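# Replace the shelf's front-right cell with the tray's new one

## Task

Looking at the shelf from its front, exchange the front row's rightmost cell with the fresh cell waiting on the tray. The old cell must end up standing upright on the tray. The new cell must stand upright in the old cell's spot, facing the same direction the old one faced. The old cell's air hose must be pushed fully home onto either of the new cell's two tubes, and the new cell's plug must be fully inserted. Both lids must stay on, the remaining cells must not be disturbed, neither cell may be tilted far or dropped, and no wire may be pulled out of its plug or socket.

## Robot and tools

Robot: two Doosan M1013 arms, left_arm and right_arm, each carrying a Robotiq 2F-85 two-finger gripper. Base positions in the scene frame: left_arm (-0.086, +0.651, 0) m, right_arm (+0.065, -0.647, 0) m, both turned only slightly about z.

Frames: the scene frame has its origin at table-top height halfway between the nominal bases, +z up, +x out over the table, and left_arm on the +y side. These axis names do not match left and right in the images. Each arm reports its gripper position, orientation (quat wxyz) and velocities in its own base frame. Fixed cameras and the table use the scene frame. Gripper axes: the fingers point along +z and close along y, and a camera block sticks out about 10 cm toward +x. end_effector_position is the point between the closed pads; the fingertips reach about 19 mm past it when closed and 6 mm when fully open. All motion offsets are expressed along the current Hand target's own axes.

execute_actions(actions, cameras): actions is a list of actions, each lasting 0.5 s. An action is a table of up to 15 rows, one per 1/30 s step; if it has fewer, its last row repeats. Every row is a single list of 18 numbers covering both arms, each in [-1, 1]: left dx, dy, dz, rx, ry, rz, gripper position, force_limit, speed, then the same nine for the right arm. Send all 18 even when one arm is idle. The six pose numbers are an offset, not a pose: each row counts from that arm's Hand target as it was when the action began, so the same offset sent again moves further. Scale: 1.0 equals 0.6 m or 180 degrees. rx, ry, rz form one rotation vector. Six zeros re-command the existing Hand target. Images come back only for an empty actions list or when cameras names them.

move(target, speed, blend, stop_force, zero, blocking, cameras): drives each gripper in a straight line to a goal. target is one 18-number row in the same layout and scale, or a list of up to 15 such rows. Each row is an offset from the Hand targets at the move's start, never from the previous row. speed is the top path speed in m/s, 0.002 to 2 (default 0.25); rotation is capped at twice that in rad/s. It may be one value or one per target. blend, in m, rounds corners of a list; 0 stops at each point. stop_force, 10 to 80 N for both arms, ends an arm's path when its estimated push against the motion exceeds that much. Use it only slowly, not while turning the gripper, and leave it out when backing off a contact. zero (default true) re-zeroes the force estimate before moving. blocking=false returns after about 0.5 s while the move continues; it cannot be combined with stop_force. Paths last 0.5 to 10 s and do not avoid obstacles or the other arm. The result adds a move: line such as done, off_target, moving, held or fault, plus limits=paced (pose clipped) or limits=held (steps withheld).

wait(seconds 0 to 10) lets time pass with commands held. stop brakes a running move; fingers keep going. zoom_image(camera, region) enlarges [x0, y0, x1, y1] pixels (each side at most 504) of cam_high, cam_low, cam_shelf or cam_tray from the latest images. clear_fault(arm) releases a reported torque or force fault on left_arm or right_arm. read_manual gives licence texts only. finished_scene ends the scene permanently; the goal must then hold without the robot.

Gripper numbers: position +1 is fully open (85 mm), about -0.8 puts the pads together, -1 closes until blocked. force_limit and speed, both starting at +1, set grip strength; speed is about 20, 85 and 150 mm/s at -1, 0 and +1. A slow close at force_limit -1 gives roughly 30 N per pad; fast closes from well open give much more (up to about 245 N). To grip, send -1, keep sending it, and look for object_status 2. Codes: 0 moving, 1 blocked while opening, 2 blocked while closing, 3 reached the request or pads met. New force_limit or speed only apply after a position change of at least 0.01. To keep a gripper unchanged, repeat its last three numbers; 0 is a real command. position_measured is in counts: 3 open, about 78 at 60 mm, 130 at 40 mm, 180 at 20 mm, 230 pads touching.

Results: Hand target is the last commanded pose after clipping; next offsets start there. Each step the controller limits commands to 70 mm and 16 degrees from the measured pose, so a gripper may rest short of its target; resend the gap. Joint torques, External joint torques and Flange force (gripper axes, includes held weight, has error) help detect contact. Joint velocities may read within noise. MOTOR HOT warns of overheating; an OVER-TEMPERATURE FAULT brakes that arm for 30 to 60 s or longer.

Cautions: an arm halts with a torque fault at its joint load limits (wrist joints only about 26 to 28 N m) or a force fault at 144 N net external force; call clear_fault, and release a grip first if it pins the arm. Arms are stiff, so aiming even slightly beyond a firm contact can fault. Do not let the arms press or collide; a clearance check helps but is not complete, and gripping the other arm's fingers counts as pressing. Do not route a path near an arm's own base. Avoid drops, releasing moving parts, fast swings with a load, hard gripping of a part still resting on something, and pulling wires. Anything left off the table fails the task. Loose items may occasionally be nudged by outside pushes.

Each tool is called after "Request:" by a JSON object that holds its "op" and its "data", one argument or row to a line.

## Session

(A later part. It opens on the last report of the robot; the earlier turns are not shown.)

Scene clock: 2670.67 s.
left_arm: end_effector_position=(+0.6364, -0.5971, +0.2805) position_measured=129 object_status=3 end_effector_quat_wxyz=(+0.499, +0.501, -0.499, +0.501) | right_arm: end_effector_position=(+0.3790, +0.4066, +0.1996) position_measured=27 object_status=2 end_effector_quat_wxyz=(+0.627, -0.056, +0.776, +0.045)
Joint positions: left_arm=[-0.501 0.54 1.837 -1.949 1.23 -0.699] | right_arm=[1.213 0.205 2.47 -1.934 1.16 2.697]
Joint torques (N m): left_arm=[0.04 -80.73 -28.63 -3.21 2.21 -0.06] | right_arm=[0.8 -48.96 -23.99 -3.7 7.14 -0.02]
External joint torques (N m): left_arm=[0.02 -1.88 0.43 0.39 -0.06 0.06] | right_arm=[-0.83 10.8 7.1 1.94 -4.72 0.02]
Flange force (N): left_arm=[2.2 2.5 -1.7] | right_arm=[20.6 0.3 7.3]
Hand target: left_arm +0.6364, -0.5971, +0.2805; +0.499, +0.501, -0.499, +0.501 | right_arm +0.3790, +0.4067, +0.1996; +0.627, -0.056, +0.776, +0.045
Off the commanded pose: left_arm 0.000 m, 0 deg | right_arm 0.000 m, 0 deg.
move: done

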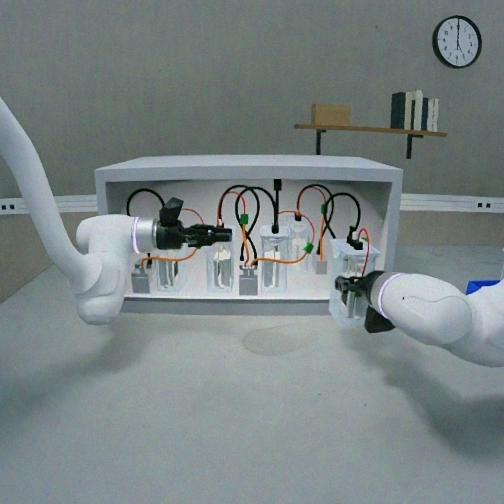

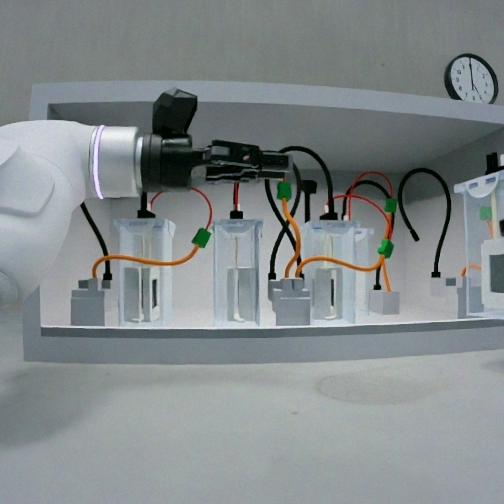

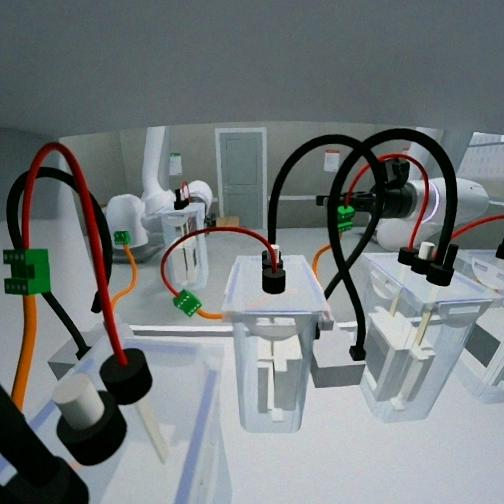

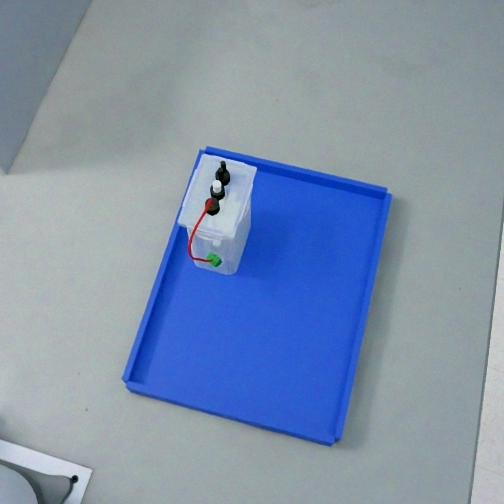

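Request:
{"op": "move", "data": {
  "target": [0,0,0,0,0,0,0,0.8,-1,-0.0348,-0.0325,0.3318,0,0,0,-0.98,0.7,-1],
  "speed": 0.1,
  "cameras": ["all"]
}}

Request:
{"op": "zoom_image", "data": {
  "camera": "cam_low",
  "region": [350, 150, 504, 340]
}}

Request:
{"op": "zoom_image", "data": {
  "camera": "cam_shelf",
  "region": [0, 130, 250, 380]
}}

Scene clock: 2770.67 s.
left_arm: end_effector_position=(+0.6364, -0.5971, +0.2805) position_measured=129 object_status=3 end_effector_quat_wxyz=(+0.499, +0.501, -0.499, +0.501) | right_arm: end_effector_position=(+0.5787, +0.4161, +0.1782) position_measured=27 object_status=2 end_effector_quat_wxyz=(+0.627, -0.056, +0.776, +0.045)
Joint positions: left_arm=[-0.501 0.54 1.837 -1.949 1.23 -0.699] | right_arm=[0.825 0.359 2.296 -2.321 0.999 2.784]
Joint torques (N m): left_arm=[0.12 -80.47 -28.61 -3.12 2.17 -0.15] | right_arm=[1.28 -68.95 -27.73 -3.66 7.5 0.01]
External joint torques (N m): left_arm=[0 -2.14 0.42 0.31 -0.02 0.16] | right_arm=[-1.27 12.8 8.53 1.5 -4.98 -0.01]
Flange force (N): left_arm=[2.3 2.9 -1.7] | right_arm=[17.2 -1.8 5.9]
Hand target: left_arm +0.6364, -0.5971, +0.2805; +0.499, +0.501, -0.499, +0.501 | right_arm +0.5787, +0.4161, +0.1782; +0.627, -0.056, +0.776, +0.045
Off the commanded pose: left_arm 0.000 m, 0 deg | right_arm 0.000 m, 0 deg.
move: done

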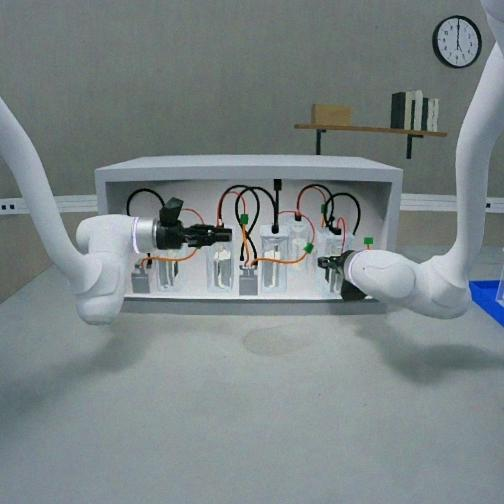

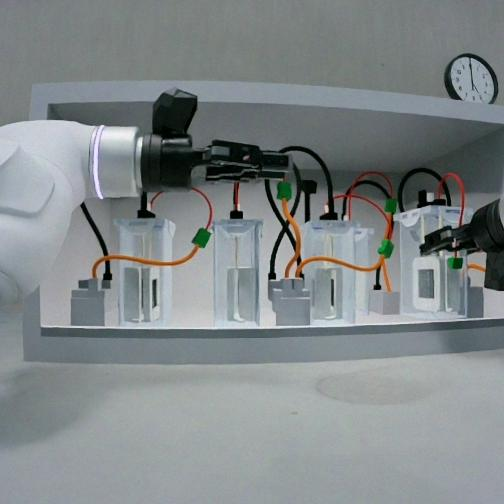

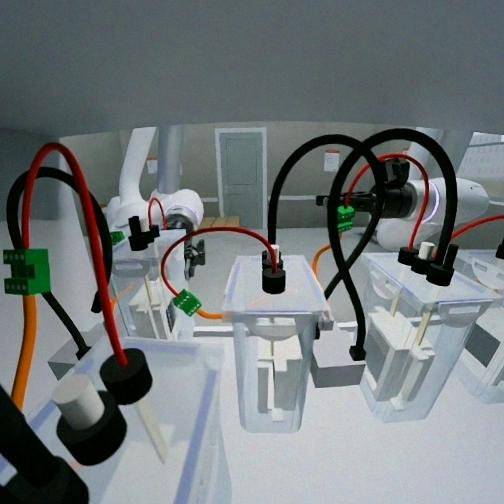

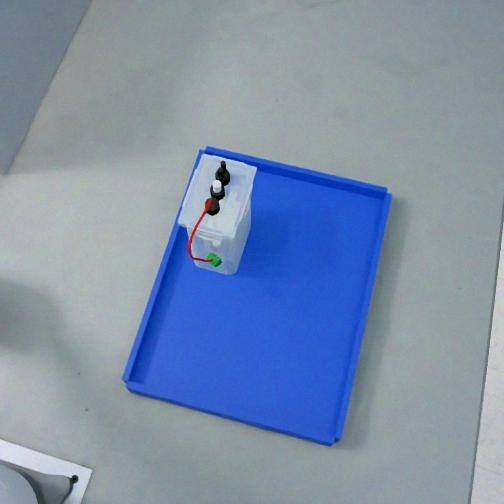

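Scaled by 2.653 from the camera's 504x504 image, which has a finer 720x720 frame.

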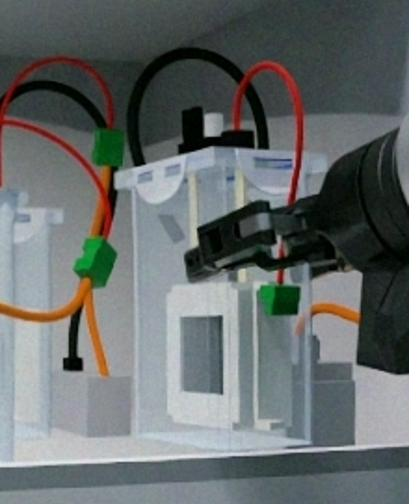

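Scaled by 2.016 from the camera's 504x504 image, which has a finer 720x720 frame.

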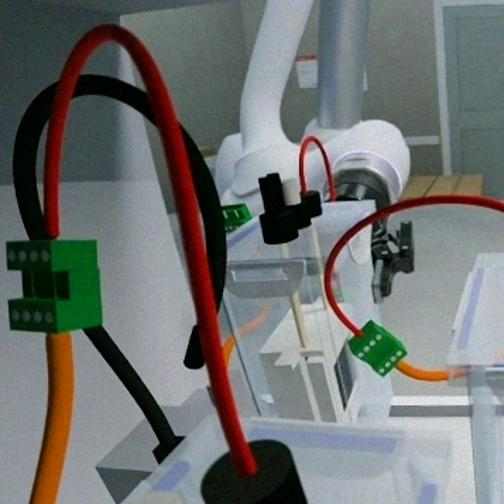

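Request:
{"op": "move", "data": {
  "target": [0,0,0,0,0,0,0,0.8,-1,-0.0105,-0.0052,0.0486,0,0,0,-0.98,0.7,-1],
  "speed": 0.06,
  "cameras": ["cam_shelf","cam_low","cam_high"]
}}

Request:
{"op": "zoom_image", "data": {
  "camera": "cam_shelf",
  "region": [0, 130, 250, 380]
}}

Request:
{"op": "zoom_image", "data": {
  "camera": "cam_high",
  "region": [280, 170, 430, 320]
}}

Scene clock: 2784.17 s.
left_arm: end_effector_position=(+0.6364, -0.5971, +0.2805) position_measured=129 object_status=3 end_effector_quat_wxyz=(+0.499, +0.501, -0.499, +0.501) | right_arm: end_effector_position=(+0.6087, +0.4173, +0.1782) position_measured=27 object_status=2 end_effector_quat_wxyz=(+0.627, -0.056, +0.776, +0.045)
Joint positions: left_arm=[-0.501 0.54 1.837 -1.949 1.23 -0.699] | right_arm=[0.783 0.379 2.259 -2.36 0.973 2.786]
Joint torques (N m): left_arm=[0 -80.56 -28.54 -3.16 2.16 -0.09] | right_arm=[0.8 -71.1 -28.89 -3.63 7.43 0]
External joint torques (N m): left_arm=[0.01 -2.01 0.33 0.34 -0.01 0.09] | right_arm=[-0.79 12.32 8.76 1.37 -4.91 0]
Flange force (N): left_arm=[2.3 2.5 -1.6] | right_arm=[15.9 -1.7 4.3]
Hand target: left_arm +0.6364, -0.5971, +0.2805; +0.499, +0.501, -0.499, +0.501 | right_arm +0.6087, +0.4173, +0.1782; +0.627, -0.056, +0.776, +0.045
Off the commanded pose: left_arm 0.000 m, 0 deg | right_arm 0.000 m, 0 deg.
move: done
Images, in order (width x height): cam_high 504x504, cam_low 504x504, cam_shelf 504x504.

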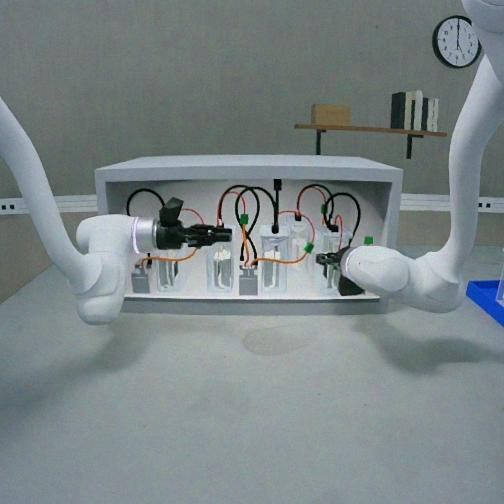

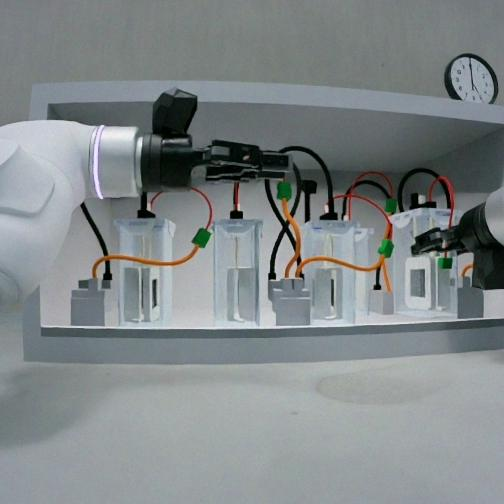

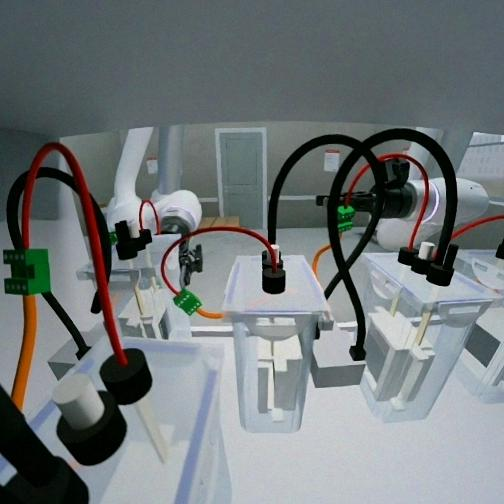

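Scaled by 2.016 from the camera's 504x504 image, which has a finer 720x720 frame.

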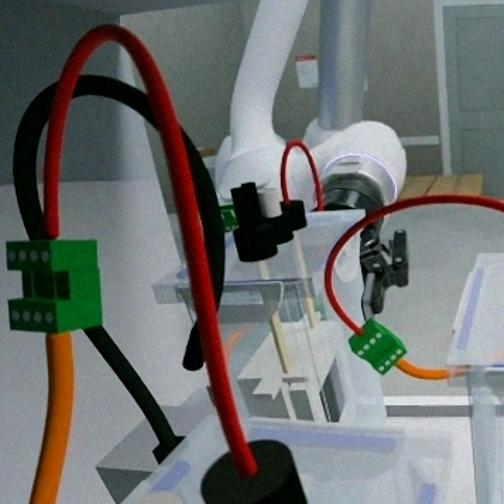

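Scaled by 3.360 from the camera's 504x504 image, which has a finer 720x720 frame.

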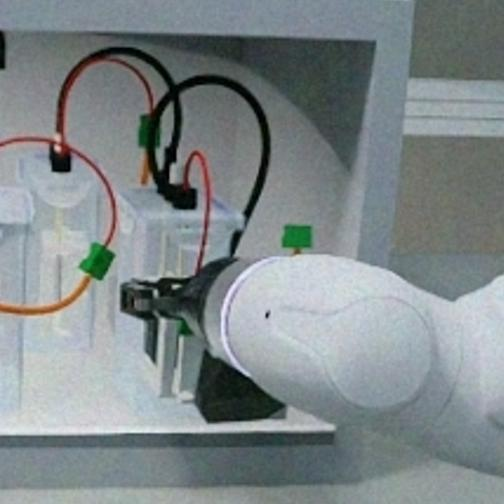

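Request:
{"op": "move", "data": {
  "target": [0,0,0,0,0,0,0,0.8,-1,-0.0105,-0.0052,0.0486,0,0,0,-0.98,0.7,-1],
  "speed": 0.05,
  "cameras": ["cam_shelf","cam_low","cam_high"]
}}

Request:
{"op": "zoom_image", "data": {
  "camera": "cam_shelf",
  "region": [0, 130, 250, 380]
}}

Request:
{"op": "zoom_image", "data": {
  "camera": "cam_high",
  "region": [280, 170, 430, 320]
}}

Scene clock: 2794.67 s.
left_arm: end_effector_position=(+0.6364, -0.5971, +0.2805) position_measured=129 object_status=3 end_effector_quat_wxyz=(+0.499, +0.501, -0.499, +0.501) | right_arm: end_effector_position=(+0.6386, +0.4185, +0.1782) position_measured=27 object_status=2 end_effector_quat_wxyz=(+0.627, -0.056, +0.776, +0.045)
Joint positions: left_arm=[-0.501 0.54 1.837 -1.949 1.23 -0.699] | right_arm=[0.744 0.401 2.219 -2.394 0.946 2.788]
Joint torques (N m): left_arm=[-0.16 -81.01 -28.59 -3.22 2.17 -0.09] | right_arm=[1.29 -74.68 -29.55 -3.67 7.2 -0.04]
External joint torques (N m): left_arm=[-0.05 -1.14 0.44 0.4 -0.02 0.1] | right_arm=[-1.32 13.29 8.84 1.35 -4.71 0.04]
Flange force (N): left_arm=[1.3 1.8 -1.2] | right_arm=[16.9 -2.0 5.4]
Hand target: left_arm +0.6364, -0.5971, +0.2805; +0.499, +0.501, -0.499, +0.501 | right_arm +0.6387, +0.4185, +0.1782; +0.627, -0.056, +0.776, +0.045
Off the commanded pose: left_arm 0.000 m, 0 deg | right_arm 0.000 m, 0 deg.
move: done
Images, in order (width x height): cam_high 504x504, cam_low 504x504, cam_shelf 504x504.

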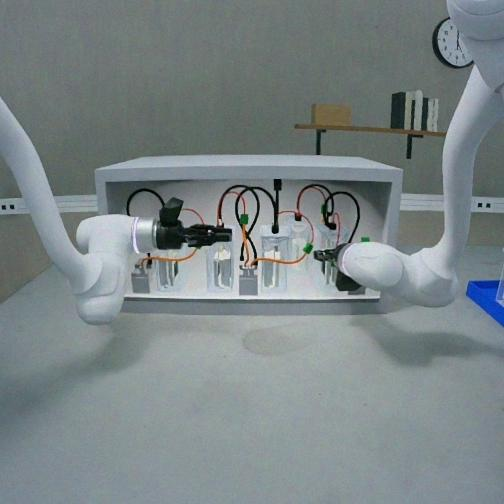

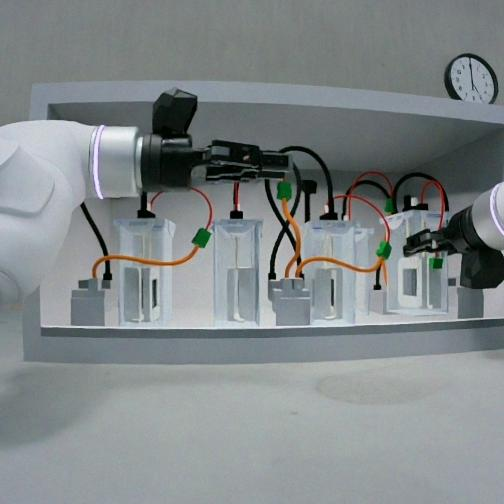

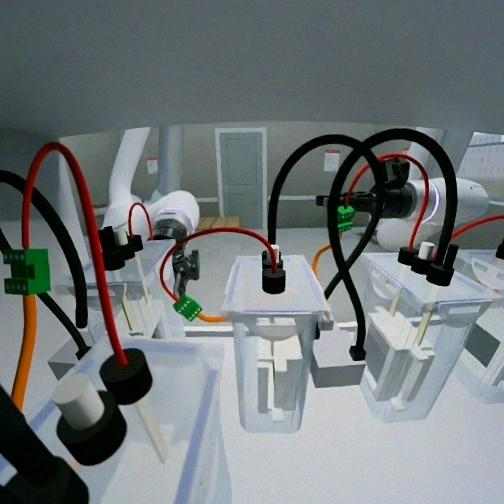

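Scaled by 2.016 from the camera's 504x504 image, which has a finer 720x720 frame.

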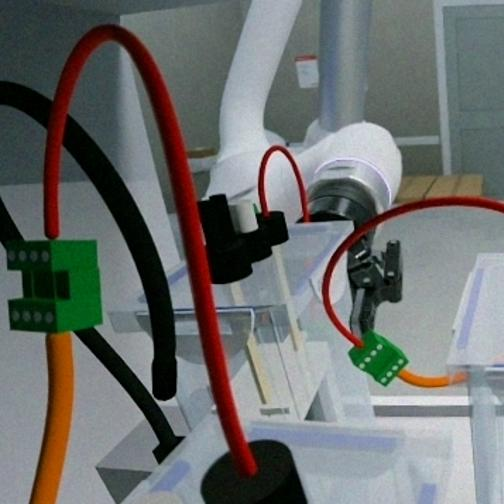

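Scaled by 3.360 from the camera's 504x504 image, which has a finer 720x720 frame.

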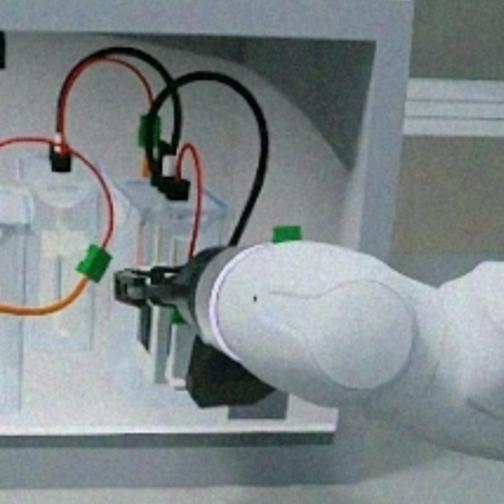

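Request:
{"op": "move", "data": {
  "target": [0,0,0,0,0,0,0,0.8,-1,-0.0071,-0.0034,0.0328,0,0,0,-0.98,0.7,-1],
  "speed": 0.04,
  "cameras": ["cam_shelf","cam_low","cam_high"]
}}

Request:
{"op": "zoom_image", "data": {
  "camera": "cam_shelf",
  "region": [0, 130, 250, 380]
}}

Request:
{"op": "zoom_image", "data": {
  "camera": "cam_low",
  "region": [350, 150, 504, 340]
}}

Scene clock: 2807.17 s.
left_arm: end_effector_position=(+0.6364, -0.5971, +0.2805) position_measured=129 object_status=3 end_effector_quat_wxyz=(+0.499, +0.501, -0.499, +0.501) | right_arm: end_effector_position=(+0.6589, +0.4194, +0.1783) position_measured=27 object_status=2 end_effector_quat_wxyz=(+0.627, -0.056, +0.776, +0.045)
Joint positions: left_arm=[-0.501 0.54 1.837 -1.949 1.23 -0.699] | right_arm=[0.72 0.416 2.191 -2.416 0.928 2.788]
Joint torques (N m): left_arm=[0.23 -80.35 -28.65 -3.14 2.14 -0.15] | right_arm=[1.25 -76.53 -30.09 -3.76 7.39 0.01]
External joint torques (N m): left_arm=[-0.12 -2.62 0.3 0.3 0.02 0.15] | right_arm=[-1.19 12.83 8.67 1.37 -4.88 -0.01]
Flange force (N): left_arm=[3.0 3.3 -1.8] | right_arm=[15.1 -1.8 4.8]
Hand target: left_arm +0.6364, -0.5971, +0.2805; +0.499, +0.501, -0.499, +0.501 | right_arm +0.6589, +0.4194, +0.1783; +0.627, -0.056, +0.776, +0.045
Off the commanded pose: left_arm 0.000 m, 0 deg | right_arm 0.000 m, 0 deg.
move: done
Images, in order (width x height): cam_high 504x504, cam_low 504x504, cam_shelf 504x504.

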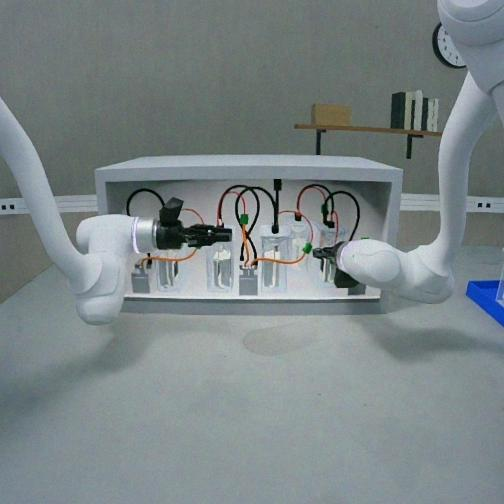

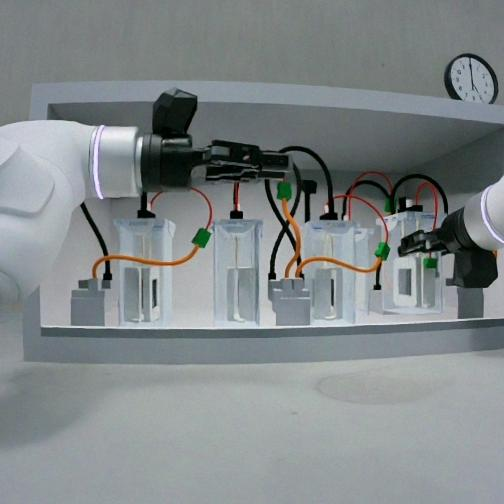

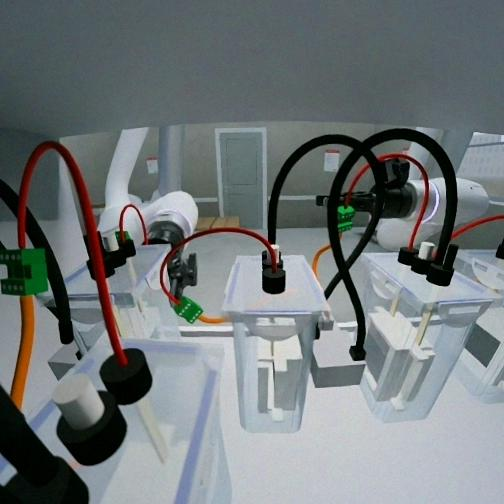

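Scaled by 2.016 from the camera's 504x504 image, which has a finer 720x720 frame.

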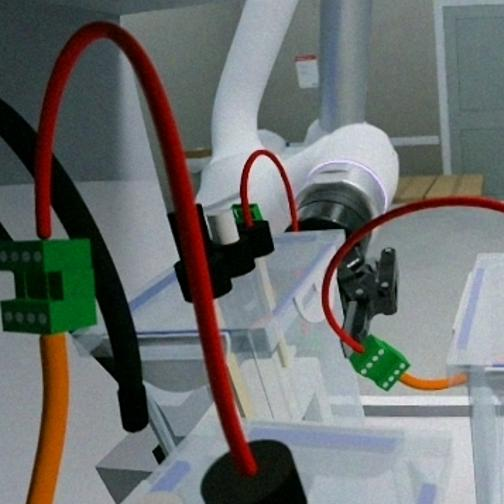

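Scaled by 2.653 from the camera's 504x504 image, which has a finer 720x720 frame.

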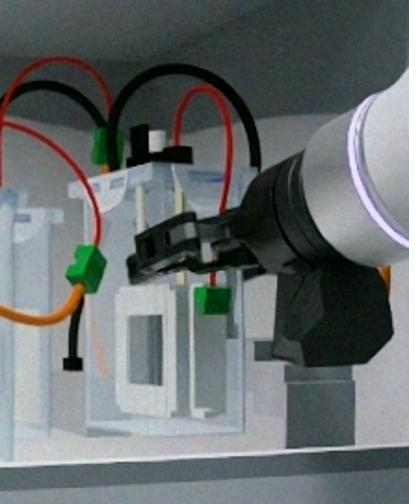

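Request:
{"op": "move", "data": {
  "target": [0,0,0,0,0,0,0,0.8,-1,0.0424,0,0.0092,0,0,0,-0.98,0.7,-1],
  "speed": 0.015,
  "stop_force": 10,
  "cameras": ["cam_shelf","cam_low"]
}}

Scene clock: 2813.70 s.
left_arm: end_effector_position=(+0.6364, -0.5971, +0.2805) position_measured=129 object_status=3 end_effector_quat_wxyz=(+0.499, +0.501, -0.499, +0.501) | right_arm: end_effector_position=(+0.6590, +0.4194, +0.1596) position_measured=27 object_status=2 end_effector_quat_wxyz=(+0.627, -0.056, +0.776, +0.045)
Joint positions: left_arm=[-0.501 0.54 1.837 -1.949 1.23 -0.699] | right_arm=[0.719 0.448 2.196 -2.434 0.957 2.819]
Joint torques (N m): left_arm=[0.41 -81.04 -28.56 -3.18 2.16 -0.18] | right_arm=[-0.1 -64.83 -21.38 -1.85 1.97 0.58]
External joint torques (N m): left_arm=[-0.23 -1.93 0.28 0.36 -0.01 0.18] | right_arm=[0.19 -1.15 1.19 -0.43 0.6 -0.58]
Flange force (N): left_arm=[2.1 2.6 -1.3] | right_arm=[-0.7 -1.9 -3.2]
Hand target: left_arm +0.6364, -0.5971, +0.2805; +0.499, +0.501, -0.499, +0.501 | right_arm +0.6590, +0.4194, +0.1596; +0.627, -0.056, +0.776, +0.045 (not the last commanded pose)
Off the commanded pose: left_arm 0.000 m, 0 deg | right_arm 0.007 m, 0 deg.
move: contact (right_arm)
Images, in order (width x height): cam_low 504x504, cam_shelf 504x504.

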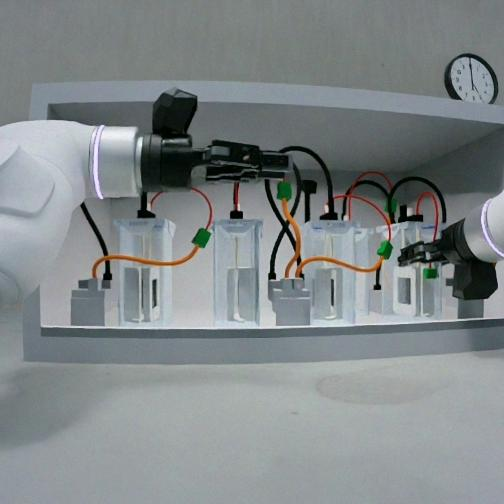

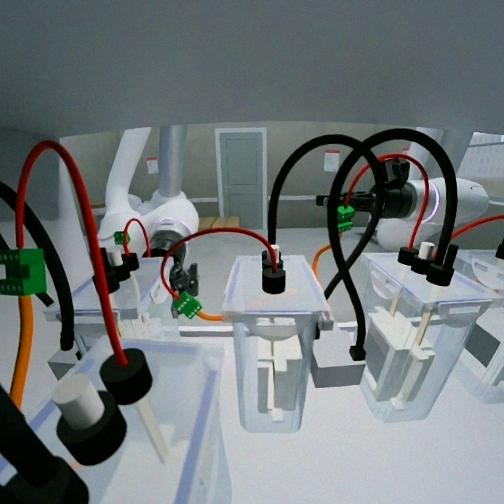

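Request:
{"op": "execute_actions", "data": {
  "actions": [
    [[0,0,0,0,0,0,0,0.8,-1,0.0012,0,0.0002,0,0,0,-0.98,0.7,-1]],
    [[0,0,0,0,0,0,0,0.8,-1,0,0,0,0,0,0,1,0.7,-1]],
    [[0,0,0,0,0,0,0,0.8,-1,0,0,0,0,0,0,1,0.7,-1]]
  ],
  "cameras": ["cam_shelf","cam_low","cam_high"]
}}

Request:
{"op": "zoom_image", "data": {
  "camera": "cam_shelf",
  "region": [0, 130, 250, 380]
}}

Request:
{"op": "zoom_image", "data": {
  "camera": "cam_low",
  "region": [350, 150, 504, 340]
}}

Scene clock: 2829.87 s.
left_arm: end_effector_position=(+0.6364, -0.5971, +0.2805) position_measured=129 object_status=3 end_effector_quat_wxyz=(+0.499, +0.501, -0.499, +0.501) | right_arm: end_effector_position=(+0.6590, +0.4194, +0.1589) position_measured=3 object_status=3 end_effector_quat_wxyz=(+0.627, -0.056, +0.776, +0.045)
Joint positions: left_arm=[-0.501 0.54 1.837 -1.949 1.23 -0.699] | right_arm=[0.719 0.449 2.196 -2.435 0.958 2.82]
Joint torques (N m): left_arm=[-0.03 -80.65 -28.54 -3.16 2.17 -0.17] | right_arm=[1.16 -66.19 -20.66 -2.16 2.49 0.05]
External joint torques (N m): left_arm=[0.06 -1.99 0.27 0.33 -0.01 0.17] | right_arm=[-1.17 0.75 0.63 -0.09 0.04 -0.05]
External joint torques at the end of the 1st action: left_arm=[-0.1 -2.1 0.3 0.34 -0.06 0.13] | right_arm=[5.43 -11.78 -5 -2.39 3.97 -0.55]
External joint torques at the end of the 2nd action: left_arm=[-0.29 -1.75 0.39 0.33 -0.01 0.12] | right_arm=[-0.92 0.7 0.91 -0.06 -0.05 -0.1]
Flange force (N): left_arm=[2.2 2.4 -1.6] | right_arm=[1.3 -2.3 1.1]
Flange force at the end of the 1st action (N): left_arm=[2.4 2.7 -1.5] | right_arm=[-12.4 3.5 -11.3]
Flange force at the end of the 2nd action (N): left_arm=[2.0 2.6 -1.2] | right_arm=[1.2 -2.1 0.5]
Hand target: left_arm +0.6364, -0.5971, +0.2805; +0.499, +0.501, -0.499, +0.501 | right_arm +0.6590, +0.4194, +0.1589; +0.627, -0.056, +0.776, +0.045
Off the commanded pose: left_arm 0.000 m, 0 deg | right_arm 0.000 m, 0 deg.
Images, in order (width x height): cam_high 504x504, cam_low 504x504, cam_shelf 504x504.

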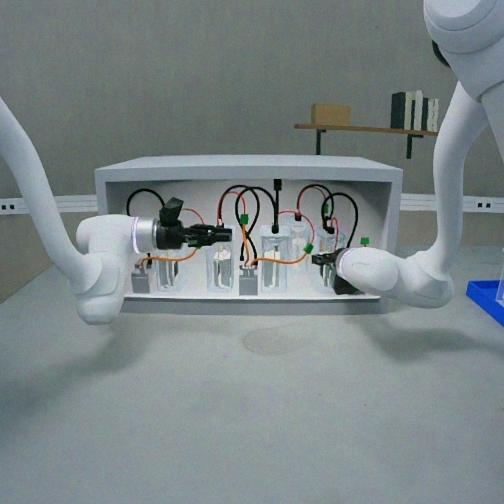

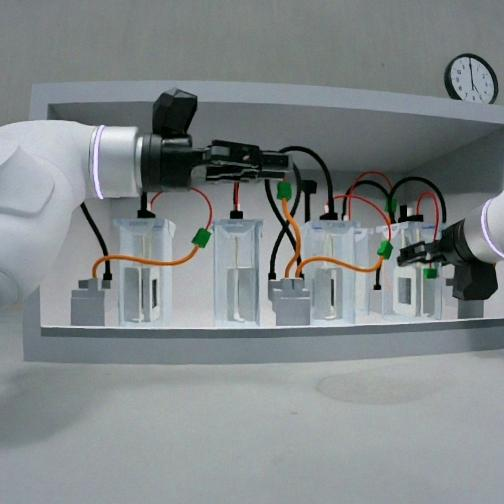

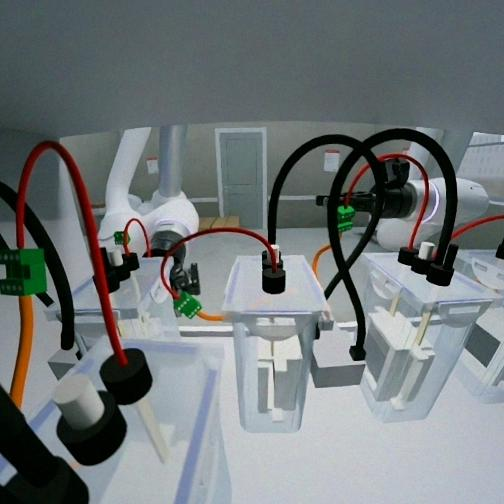

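Scaled by 2.016 from the camera's 504x504 image, which has a finer 720x720 frame.

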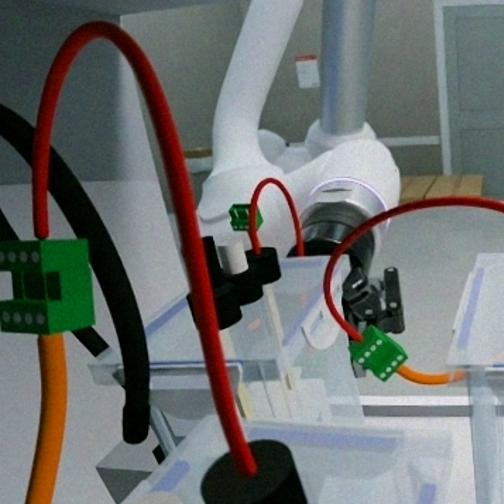

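Scaled by 2.653 from the camera's 504x504 image, which has a finer 720x720 frame.

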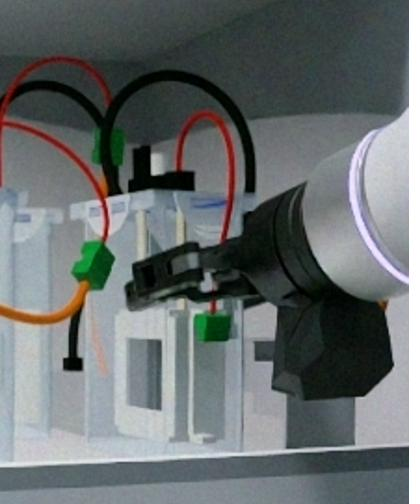

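Request:
{"op": "execute_actions", "data": {
  "actions": [
    [[0,0,0,0,0,0,0,0.8,-1,0,0,0,0,0,0,-1,0.3,-1]],
    [[0,0,0,0,0,0,0,0.8,-1,0,0,0,0,0,0,-1,0.3,-1]]
  ]
}}

Request:
{"op": "move", "data": {
  "target": [0,0,0,0,0,-0.1667,0,0.8,-1,-0.0081,0,-0.0018,0,0,0,-1,0.3,-1],
  "speed": 0.1
}}

Request:
{"op": "execute_actions", "data": {
  "actions": [
    [[0,0,0,0,0,0,0,0.8,-1,0,0,0,0,0,0,-0.98,0.7,-1]]
  ]
}}

Scene clock: 3052.13 s.
left_arm: end_effector_position=(+0.6364, -0.5971, +0.2805) position_measured=129 object_status=3 end_effector_quat_wxyz=(+0.499, +0.501, -0.499, +0.501) | right_arm: end_effector_position=(+0.6590, +0.4194, +0.1589) position_measured=27 object_status=2 end_effector_quat_wxyz=(+0.627, -0.056, +0.776, +0.045)
Joint positions: left_arm=[-0.501 0.54 1.837 -1.949 1.23 -0.699] | right_arm=[0.719 0.449 2.196 -2.435 0.958 2.82]
Joint torques (N m): left_arm=[-0.14 -80.68 -28.81 -3.1 2.16 -0.15] | right_arm=[-1.09 -60.45 -19.73 -1.74 0.75 0.07]
External joint torques (N m): left_arm=[0 -1.78 0.65 0.28 -0.01 0.15] | right_arm=[1.05 -5.13 -0.36 -0.53 1.8 -0.07]
External joint torques at the end of the 1st action: left_arm=[-0.06 -1.8 0.36 0.32 -0.01 0.1] | right_arm=[0.11 -1.08 1.28 -0.15 0.59 -0.02]
Flange force (N): left_arm=[1.8 3.0 -1.8] | right_arm=[-4.7 -1.8 -6.7]
Flange force at the end of the 1st action (N): left_arm=[2.1 2.4 -1.5] | right_arm=[0.1 -2.2 -3.4]
Hand target: left_arm +0.6364, -0.5971, +0.2805; +0.499, +0.501, -0.499, +0.501 | right_arm +0.6590, +0.4194, +0.1589; +0.627, -0.056, +0.776, +0.045
Off the commanded pose: left_arm 0.000 m, 0 deg | right_arm 0.000 m, 0 deg.

Scene clock: 3055.10 s.
left_arm: end_effector_position=(+0.6364, -0.5971, +0.2805) position_measured=129 object_status=3 end_effector_quat_wxyz=(+0.612, +0.613, -0.353, +0.354) | right_arm: end_effector_position=(+0.6589, +0.4194, +0.1638) position_measured=27 object_status=2 end_effector_quat_wxyz=(+0.627, -0.056, +0.776, +0.045)
Joint positions: left_arm=[-0.501 0.54 1.837 -1.949 1.23 -1.222] | right_arm=[0.72 0.441 2.195 -2.43 0.951 2.812]
Joint torques (N m): left_arm=[-0.11 -80.7 -28.65 -3.18 2.18 -0.03] | right_arm=[1.22 -78.33 -29.16 -3.55 7.3 0]
External joint torques (N m): left_arm=[0.13 -1.36 0.54 0.39 -0.04 0.07] | right_arm=[-1.28 13.36 8.75 1.25 -4.77 0]
Flange force (N): left_arm=[0.3 2.6 -1.7] | right_arm=[16.4 -2.0 5.1]
Hand target: left_arm +0.6364, -0.5971, +0.2805; +0.612, +0.613, -0.353, +0.354 | right_arm +0.6589, +0.4194, +0.1638; +0.627, -0.056, +0.776, +0.045
Off the commanded pose: left_arm 0.000 m, 0 deg | right_arm 0.000 m, 0 deg.
move: done

Scene clock: 3055.80 s.
left_arm: end_effector_position=(+0.6363, -0.5970, +0.2805) position_measured=129 object_status=3 end_effector_quat_wxyz=(+0.612, +0.613, -0.353, +0.354) | right_arm: end_effector_position=(+0.6589, +0.4194, +0.1639) position_measured=27 object_status=2 end_effector_quat_wxyz=(+0.627, -0.056, +0.776, +0.045)
Joint positions: left_arm=[-0.501 0.54 1.837 -1.949 1.23 -1.222] | right_arm=[0.72 0.441 2.195 -2.43 0.951 2.812]
Joint torques (N m): left_arm=[0.05 -80.65 -28.64 -3.17 2.21 -0.11] | right_arm=[1.12 -77.83 -29.08 -3.53 7.34 0.12]
External joint torques (N m): left_arm=[0.01 -1.64 0.5 0.38 -0.07 0.14] | right_arm=[-1.09 12.73 8.58 1.22 -4.8 -0.13]
Flange force (N): left_arm=[0.3 3.1 -1.6] | right_arm=[15.1 -1.9 4.4]
Hand target: left_arm +0.6364, -0.5971, +0.2805; +0.612, +0.613, -0.353, +0.354 | right_arm +0.6589, +0.4194, +0.1638; +0.627, -0.056, +0.776, +0.045
Off the commanded pose: left_arm 0.000 m, 0 deg | right_arm 0.000 m, 0 deg.

Request:
{"op": "move", "data": {
  "target": [
    [0,0,0,0,0,0.1667,0,0.8,-1,-0.012,0.0068,-0.0705,0,0,0,-0.98,0.7,-1],
    [0,0,-0.1667,0,0,0.1667,0,0.8,-1,0.0238,0.0527,-0.315,0,0,0,-0.98,0.7,-1],
    [0,0,-0.1667,0,0,0.1667,0,0.8,-1,0.0465,0.222,-0.2938,0,0,0,-0.98,0.7,-1]
  ],
  "speed": 0.1,
  "blend": 0.01,
  "cameras": ["all"]
}}

Scene clock: 3077.20 s.
left_arm: end_effector_position=(+0.6362, -0.4970, +0.2806) position_measured=129 object_status=3 end_effector_quat_wxyz=(+0.499, +0.501, -0.499, +0.501) | right_arm: end_effector_position=(+0.4634, +0.5255, +0.1735) position_measured=27 object_status=2 end_effector_quat_wxyz=(+0.627, -0.056, +0.776, +0.045)
Joint positions: left_arm=[-0.369 0.497 1.916 -1.853 1.327 -0.694] | right_arm=[1.141 0.406 2.226 -1.986 1.113 2.668]
Joint torques (N m): left_arm=[-0.1 -74.98 -27.1 -2.86 2.16 -0.1] | right_arm=[0.68 -71.53 -26.33 -3.93 6.97 -0.03]
External joint torques (N m): left_arm=[0.02 -2 0.53 0.3 0 0.1] | right_arm=[-0.68 11.26 7.54 1.98 -4.58 0.03]
Flange force (N): left_arm=[2.3 3.1 -1.4] | right_arm=[16.0 -1.4 4.5]
Hand target: left_arm +0.6362, -0.4970, +0.2806; +0.499, +0.501, -0.499, +0.501 | right_arm +0.4634, +0.5255, +0.1735; +0.627, -0.056, +0.776, +0.045
Off the commanded pose: left_arm 0.000 m, 0 deg | right_arm 0.000 m, 0 deg.
move: done

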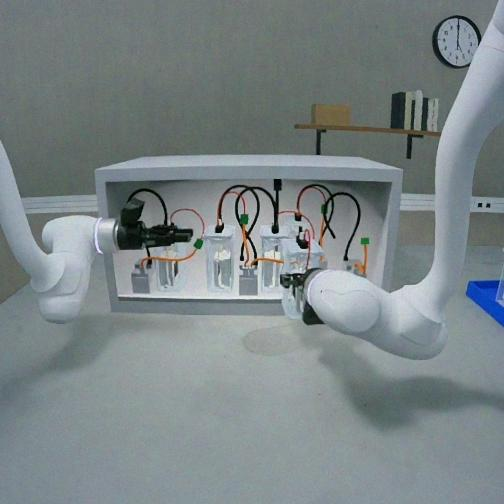

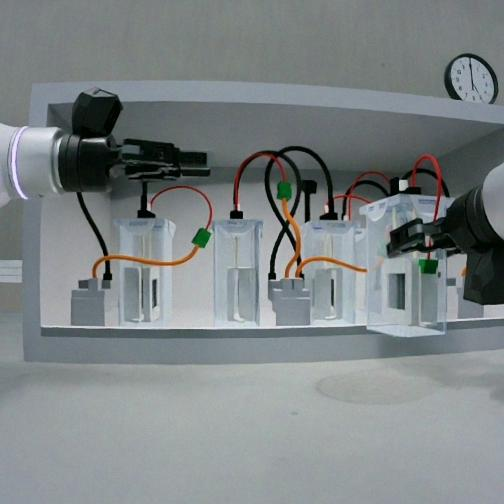

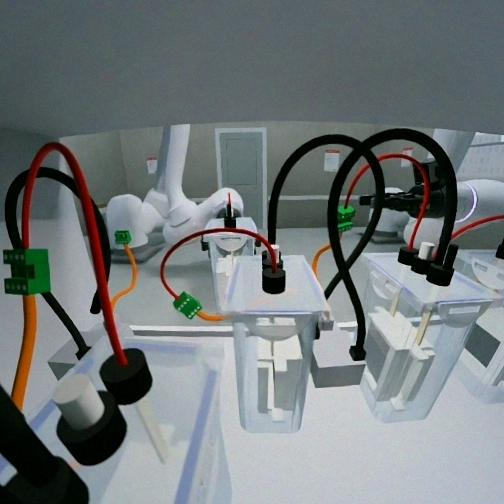

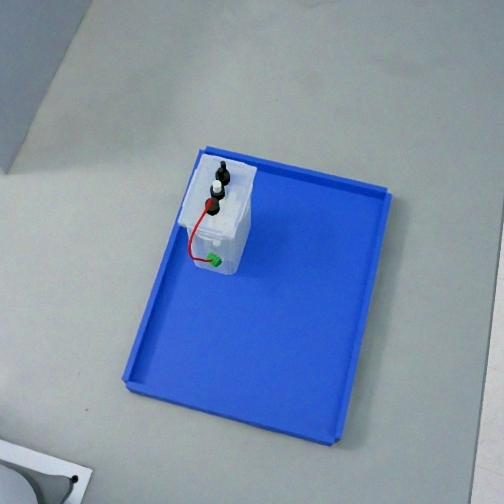

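Request:
{"op": "move", "data": {
  "target": [0,0,0,0,0,0,0,0.8,-1,0.0733,0,0.0158,0,0,0,-0.98,0.7,-1],
  "speed": 0.06
}}

Request:
{"op": "move", "data": {
  "target": [0,0,0,0,0,0,0,0.8,-1,0.04,0,0.0086,0,0,0,-0.98,0.7,-1],
  "speed": 0.015,
  "stop_force": 10,
  "cameras": ["cam_low","cam_shelf"]
}}

Scene clock: 3088.07 s.
left_arm: end_effector_position=(+0.6362, -0.4970, +0.2806) position_measured=129 object_status=3 end_effector_quat_wxyz=(+0.499, +0.501, -0.499, +0.501) | right_arm: end_effector_position=(+0.4634, +0.5255, +0.1285) position_measured=27 object_status=2 end_effector_quat_wxyz=(+0.627, -0.056, +0.776, +0.045)
Joint positions: left_arm=[-0.369 0.497 1.916 -1.853 1.327 -0.694] | right_arm=[1.141 0.489 2.236 -2.025 1.152 2.76]
Joint torques (N m): left_arm=[0.2 -75.04 -26.99 -2.88 2.21 -0.16] | right_arm=[1.83 -76.11 -21.83 -3.2 7.04 0.01]
External joint torques (N m): left_arm=[-0.13 -1.9 0.42 0.32 -0.05 0.16] | right_arm=[-1.75 11.68 6.63 1.52 -4.55 -0.01]
Flange force (N): left_arm=[2.2 2.9 -1.1] | right_arm=[16.5 -2.1 6.6]
Hand target: left_arm +0.6362, -0.4970, +0.2806; +0.499, +0.501, -0.499, +0.501 | right_arm +0.4634, +0.5255, +0.1285; +0.627, -0.056, +0.776, +0.045
Off the commanded pose: left_arm 0.000 m, 0 deg | right_arm 0.000 m, 0 deg.
move: done

Scene clock: 3089.67 s.
left_arm: end_effector_position=(+0.6362, -0.4970, +0.2806) position_measured=129 object_status=3 end_effector_quat_wxyz=(+0.499, +0.501, -0.499, +0.501) | right_arm: end_effector_position=(+0.4635, +0.5256, +0.1187) position_measured=27 object_status=2 end_effector_quat_wxyz=(+0.627, -0.056, +0.775, +0.046)
Joint positions: left_arm=[-0.369 0.497 1.916 -1.853 1.327 -0.694] | right_arm=[1.141 0.507 2.237 -2.033 1.161 2.78]
Joint torques (N m): left_arm=[0.3 -75.18 -27.02 -2.92 2.16 -0.11] | right_arm=[0.97 -62.11 -13.74 -1.43 1.26 -0.56]
External joint torques (N m): left_arm=[-0.33 -1.65 0.48 0.37 -0.01 0.11] | right_arm=[-0.97 -3.31 -0.67 -0.19 1.26 0.56]
Flange force (N): left_arm=[1.9 2.8 -0.8] | right_arm=[-3.9 -3.2 -0.8]
Hand target: left_arm +0.6362, -0.4970, +0.2806; +0.499, +0.501, -0.499, +0.501 | right_arm +0.4635, +0.5256, +0.1187; +0.627, -0.056, +0.775, +0.046 (not the last commanded pose)
Off the commanded pose: left_arm 0.000 m, 0 deg | right_arm 0.015 m, 0 deg.
move: contact (right_arm)
Images, in order (width x height): cam_low 504x504, cam_shelf 504x504.

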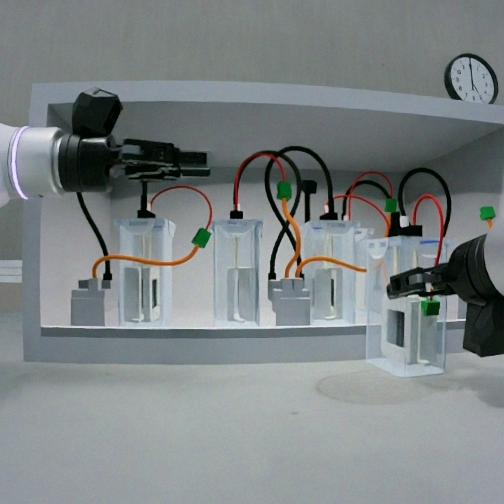

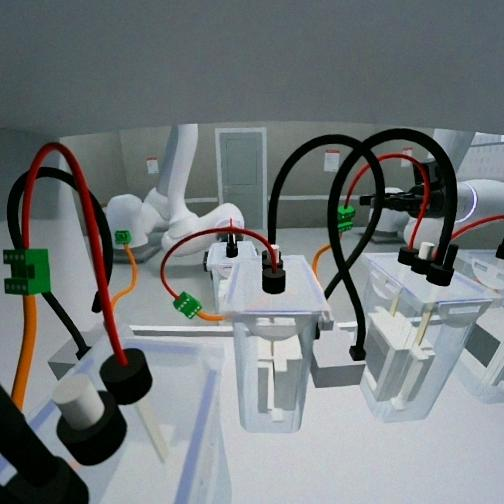

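Request:
{"op": "execute_actions", "data": {
  "actions": [
    [[0,0,0,0,0,0,0,0.8,-1,0,0,0,0,0,0,1,0.7,-1]],
    [[0,0,0,0,0,0,0,0.8,-1,0,0,0,0,0,0,1,0.7,-1]]
  ]
}}

Request:
{"op": "move", "data": {
  "target": [
    [0,0,0,0,0,0,0,0.8,-1,0.0282,0,-0.1303,0,0,0,1,0.7,-1],
    [0,0,0,0,0,0,0,0.8,-1,-0.26,-0.2,-0.192,0,0,0,1,0.7,-1]
  ],
  "speed": [0.06,0.15],
  "cameras": ["all"]
}}

Scene clock: 3098.20 s.
left_arm: end_effector_position=(+0.6362, -0.4970, +0.2806) position_measured=129 object_status=3 end_effector_quat_wxyz=(+0.499, +0.501, -0.499, +0.501) | right_arm: end_effector_position=(+0.4635, +0.5256, +0.1187) position_measured=3 object_status=3 end_effector_quat_wxyz=(+0.627, -0.056, +0.775, +0.046)
Joint positions: left_arm=[-0.369 0.497 1.916 -1.853 1.327 -0.694] | right_arm=[1.141 0.507 2.237 -2.033 1.161 2.78]
Joint torques (N m): left_arm=[0.1 -75.29 -26.82 -2.89 2.17 -0.19] | right_arm=[1.46 -65.62 -15.27 -1.63 2.6 0.18]
External joint torques (N m): left_arm=[-0.1 -1.66 0.24 0.33 -0.01 0.19] | right_arm=[-1.4 0.12 0.85 0.01 -0.09 -0.18]
External joint torques at the end of the 1st action: left_arm=[-0.07 -2.24 0.47 0.37 -0.02 0.11] | right_arm=[-1.73 0.99 1.05 -0.04 0.03 -0.06]
Flange force (N): left_arm=[1.9 2.3 -0.9] | right_arm=[-0.5 -2.6 1.6]
Flange force at the end of the 1st action (N): left_arm=[2.7 3.3 -1.4] | right_arm=[1.4 -2.9 2.6]
Hand target: left_arm +0.6362, -0.4970, +0.2806; +0.499, +0.501, -0.499, +0.501 | right_arm +0.4635, +0.5256, +0.1187; +0.627, -0.056, +0.775, +0.046
Off the commanded pose: left_arm 0.000 m, 0 deg | right_arm 0.000 m, 0 deg.

Scene clock: 3101.53 s.
left_arm: end_effector_position=(+0.6362, -0.4970, +0.2806) position_measured=129 object_status=3 end_effector_quat_wxyz=(+0.499, +0.501, -0.499, +0.501) | right_arm: end_effector_position=(+0.4015, +0.3952, +0.2952) position_measured=3 object_status=3 end_effector_quat_wxyz=(+0.627, -0.056, +0.775, +0.045)
Joint positions: left_arm=[-0.369 0.497 1.916 -1.853 1.327 -0.694] | right_arm=[1.146 0.002 2.411 -1.87 1.039 2.433]
Joint torques (N m): left_arm=[0.33 -74.62 -26.82 -2.93 2.19 -0.11] | right_arm=[1.73 -28.72 -26.76 -2.28 1.92 -0.01]
External joint torques (N m): left_arm=[-0.41 -1.83 0.33 0.38 -0.05 0.11] | right_arm=[-1.73 1.75 -0.02 -0.07 0.12 0.01]
Flange force (N): left_arm=[2.2 2.7 -0.6] | right_arm=[2.2 0.1 5.8]
Hand target: left_arm +0.6362, -0.4970, +0.2806; +0.499, +0.501, -0.499, +0.501 | right_arm +0.4015, +0.3952, +0.2953; +0.627, -0.056, +0.775, +0.046
Off the commanded pose: left_arm 0.000 m, 0 deg | right_arm 0.000 m, 0 deg.
move: done

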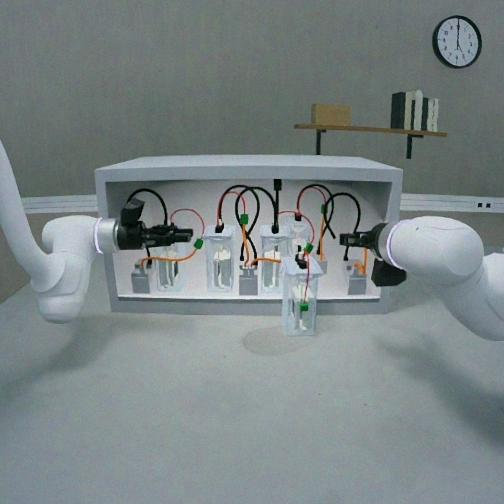

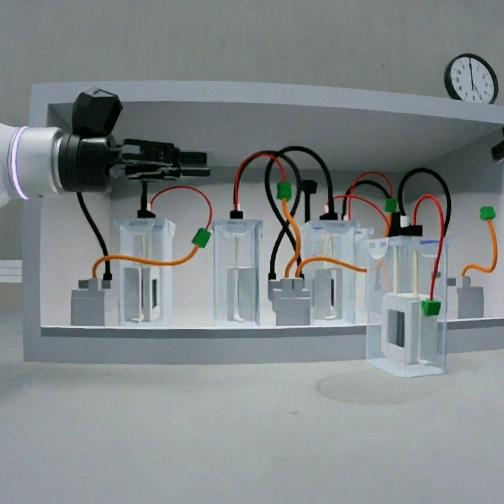

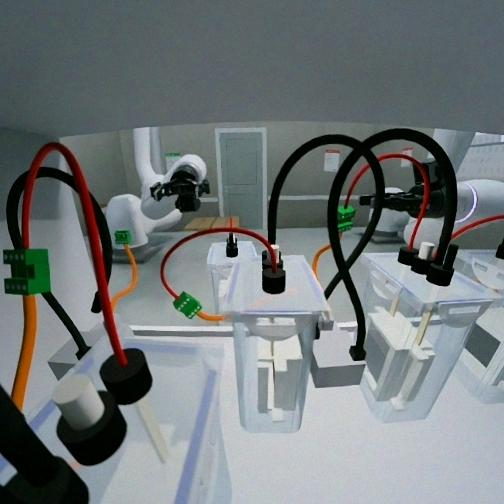

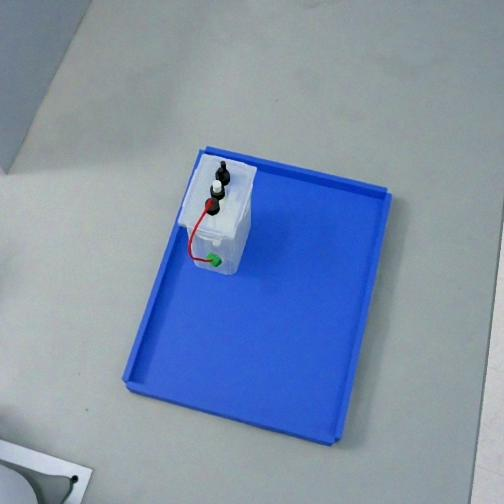

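Request:
{"op": "zoom_image", "data": {
  "camera": "cam_high",
  "region": [300, 170, 400, 300]
}}

Request:
{"op": "zoom_image", "data": {
  "camera": "cam_low",
  "region": [380, 150, 504, 300]
}}

Request:
{"op": "zoom_image", "data": {
  "camera": "cam_shelf",
  "region": [0, 150, 160, 330]
}}

Scaled by 3.877 from the camera's 504x504 image, which has a finer 720x720 frame.

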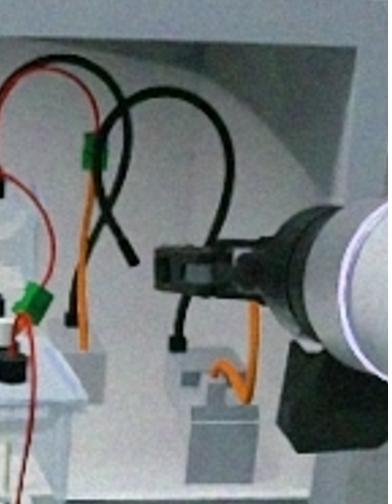

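Scaled by 3.360 from the camera's 504x504 image, which has a finer 720x720 frame.

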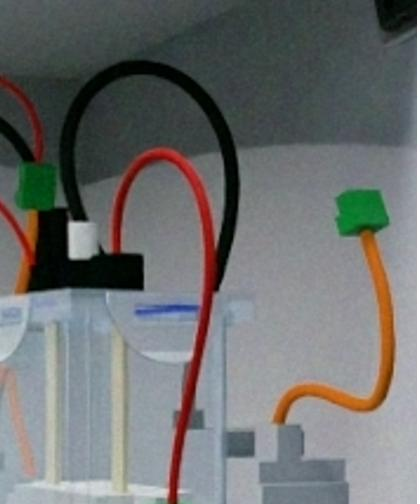

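Scaled by 2.800 from the camera's 504x504 image, which has a finer 720x720 frame.

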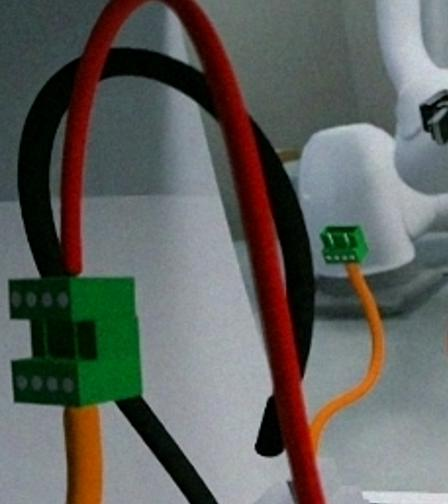

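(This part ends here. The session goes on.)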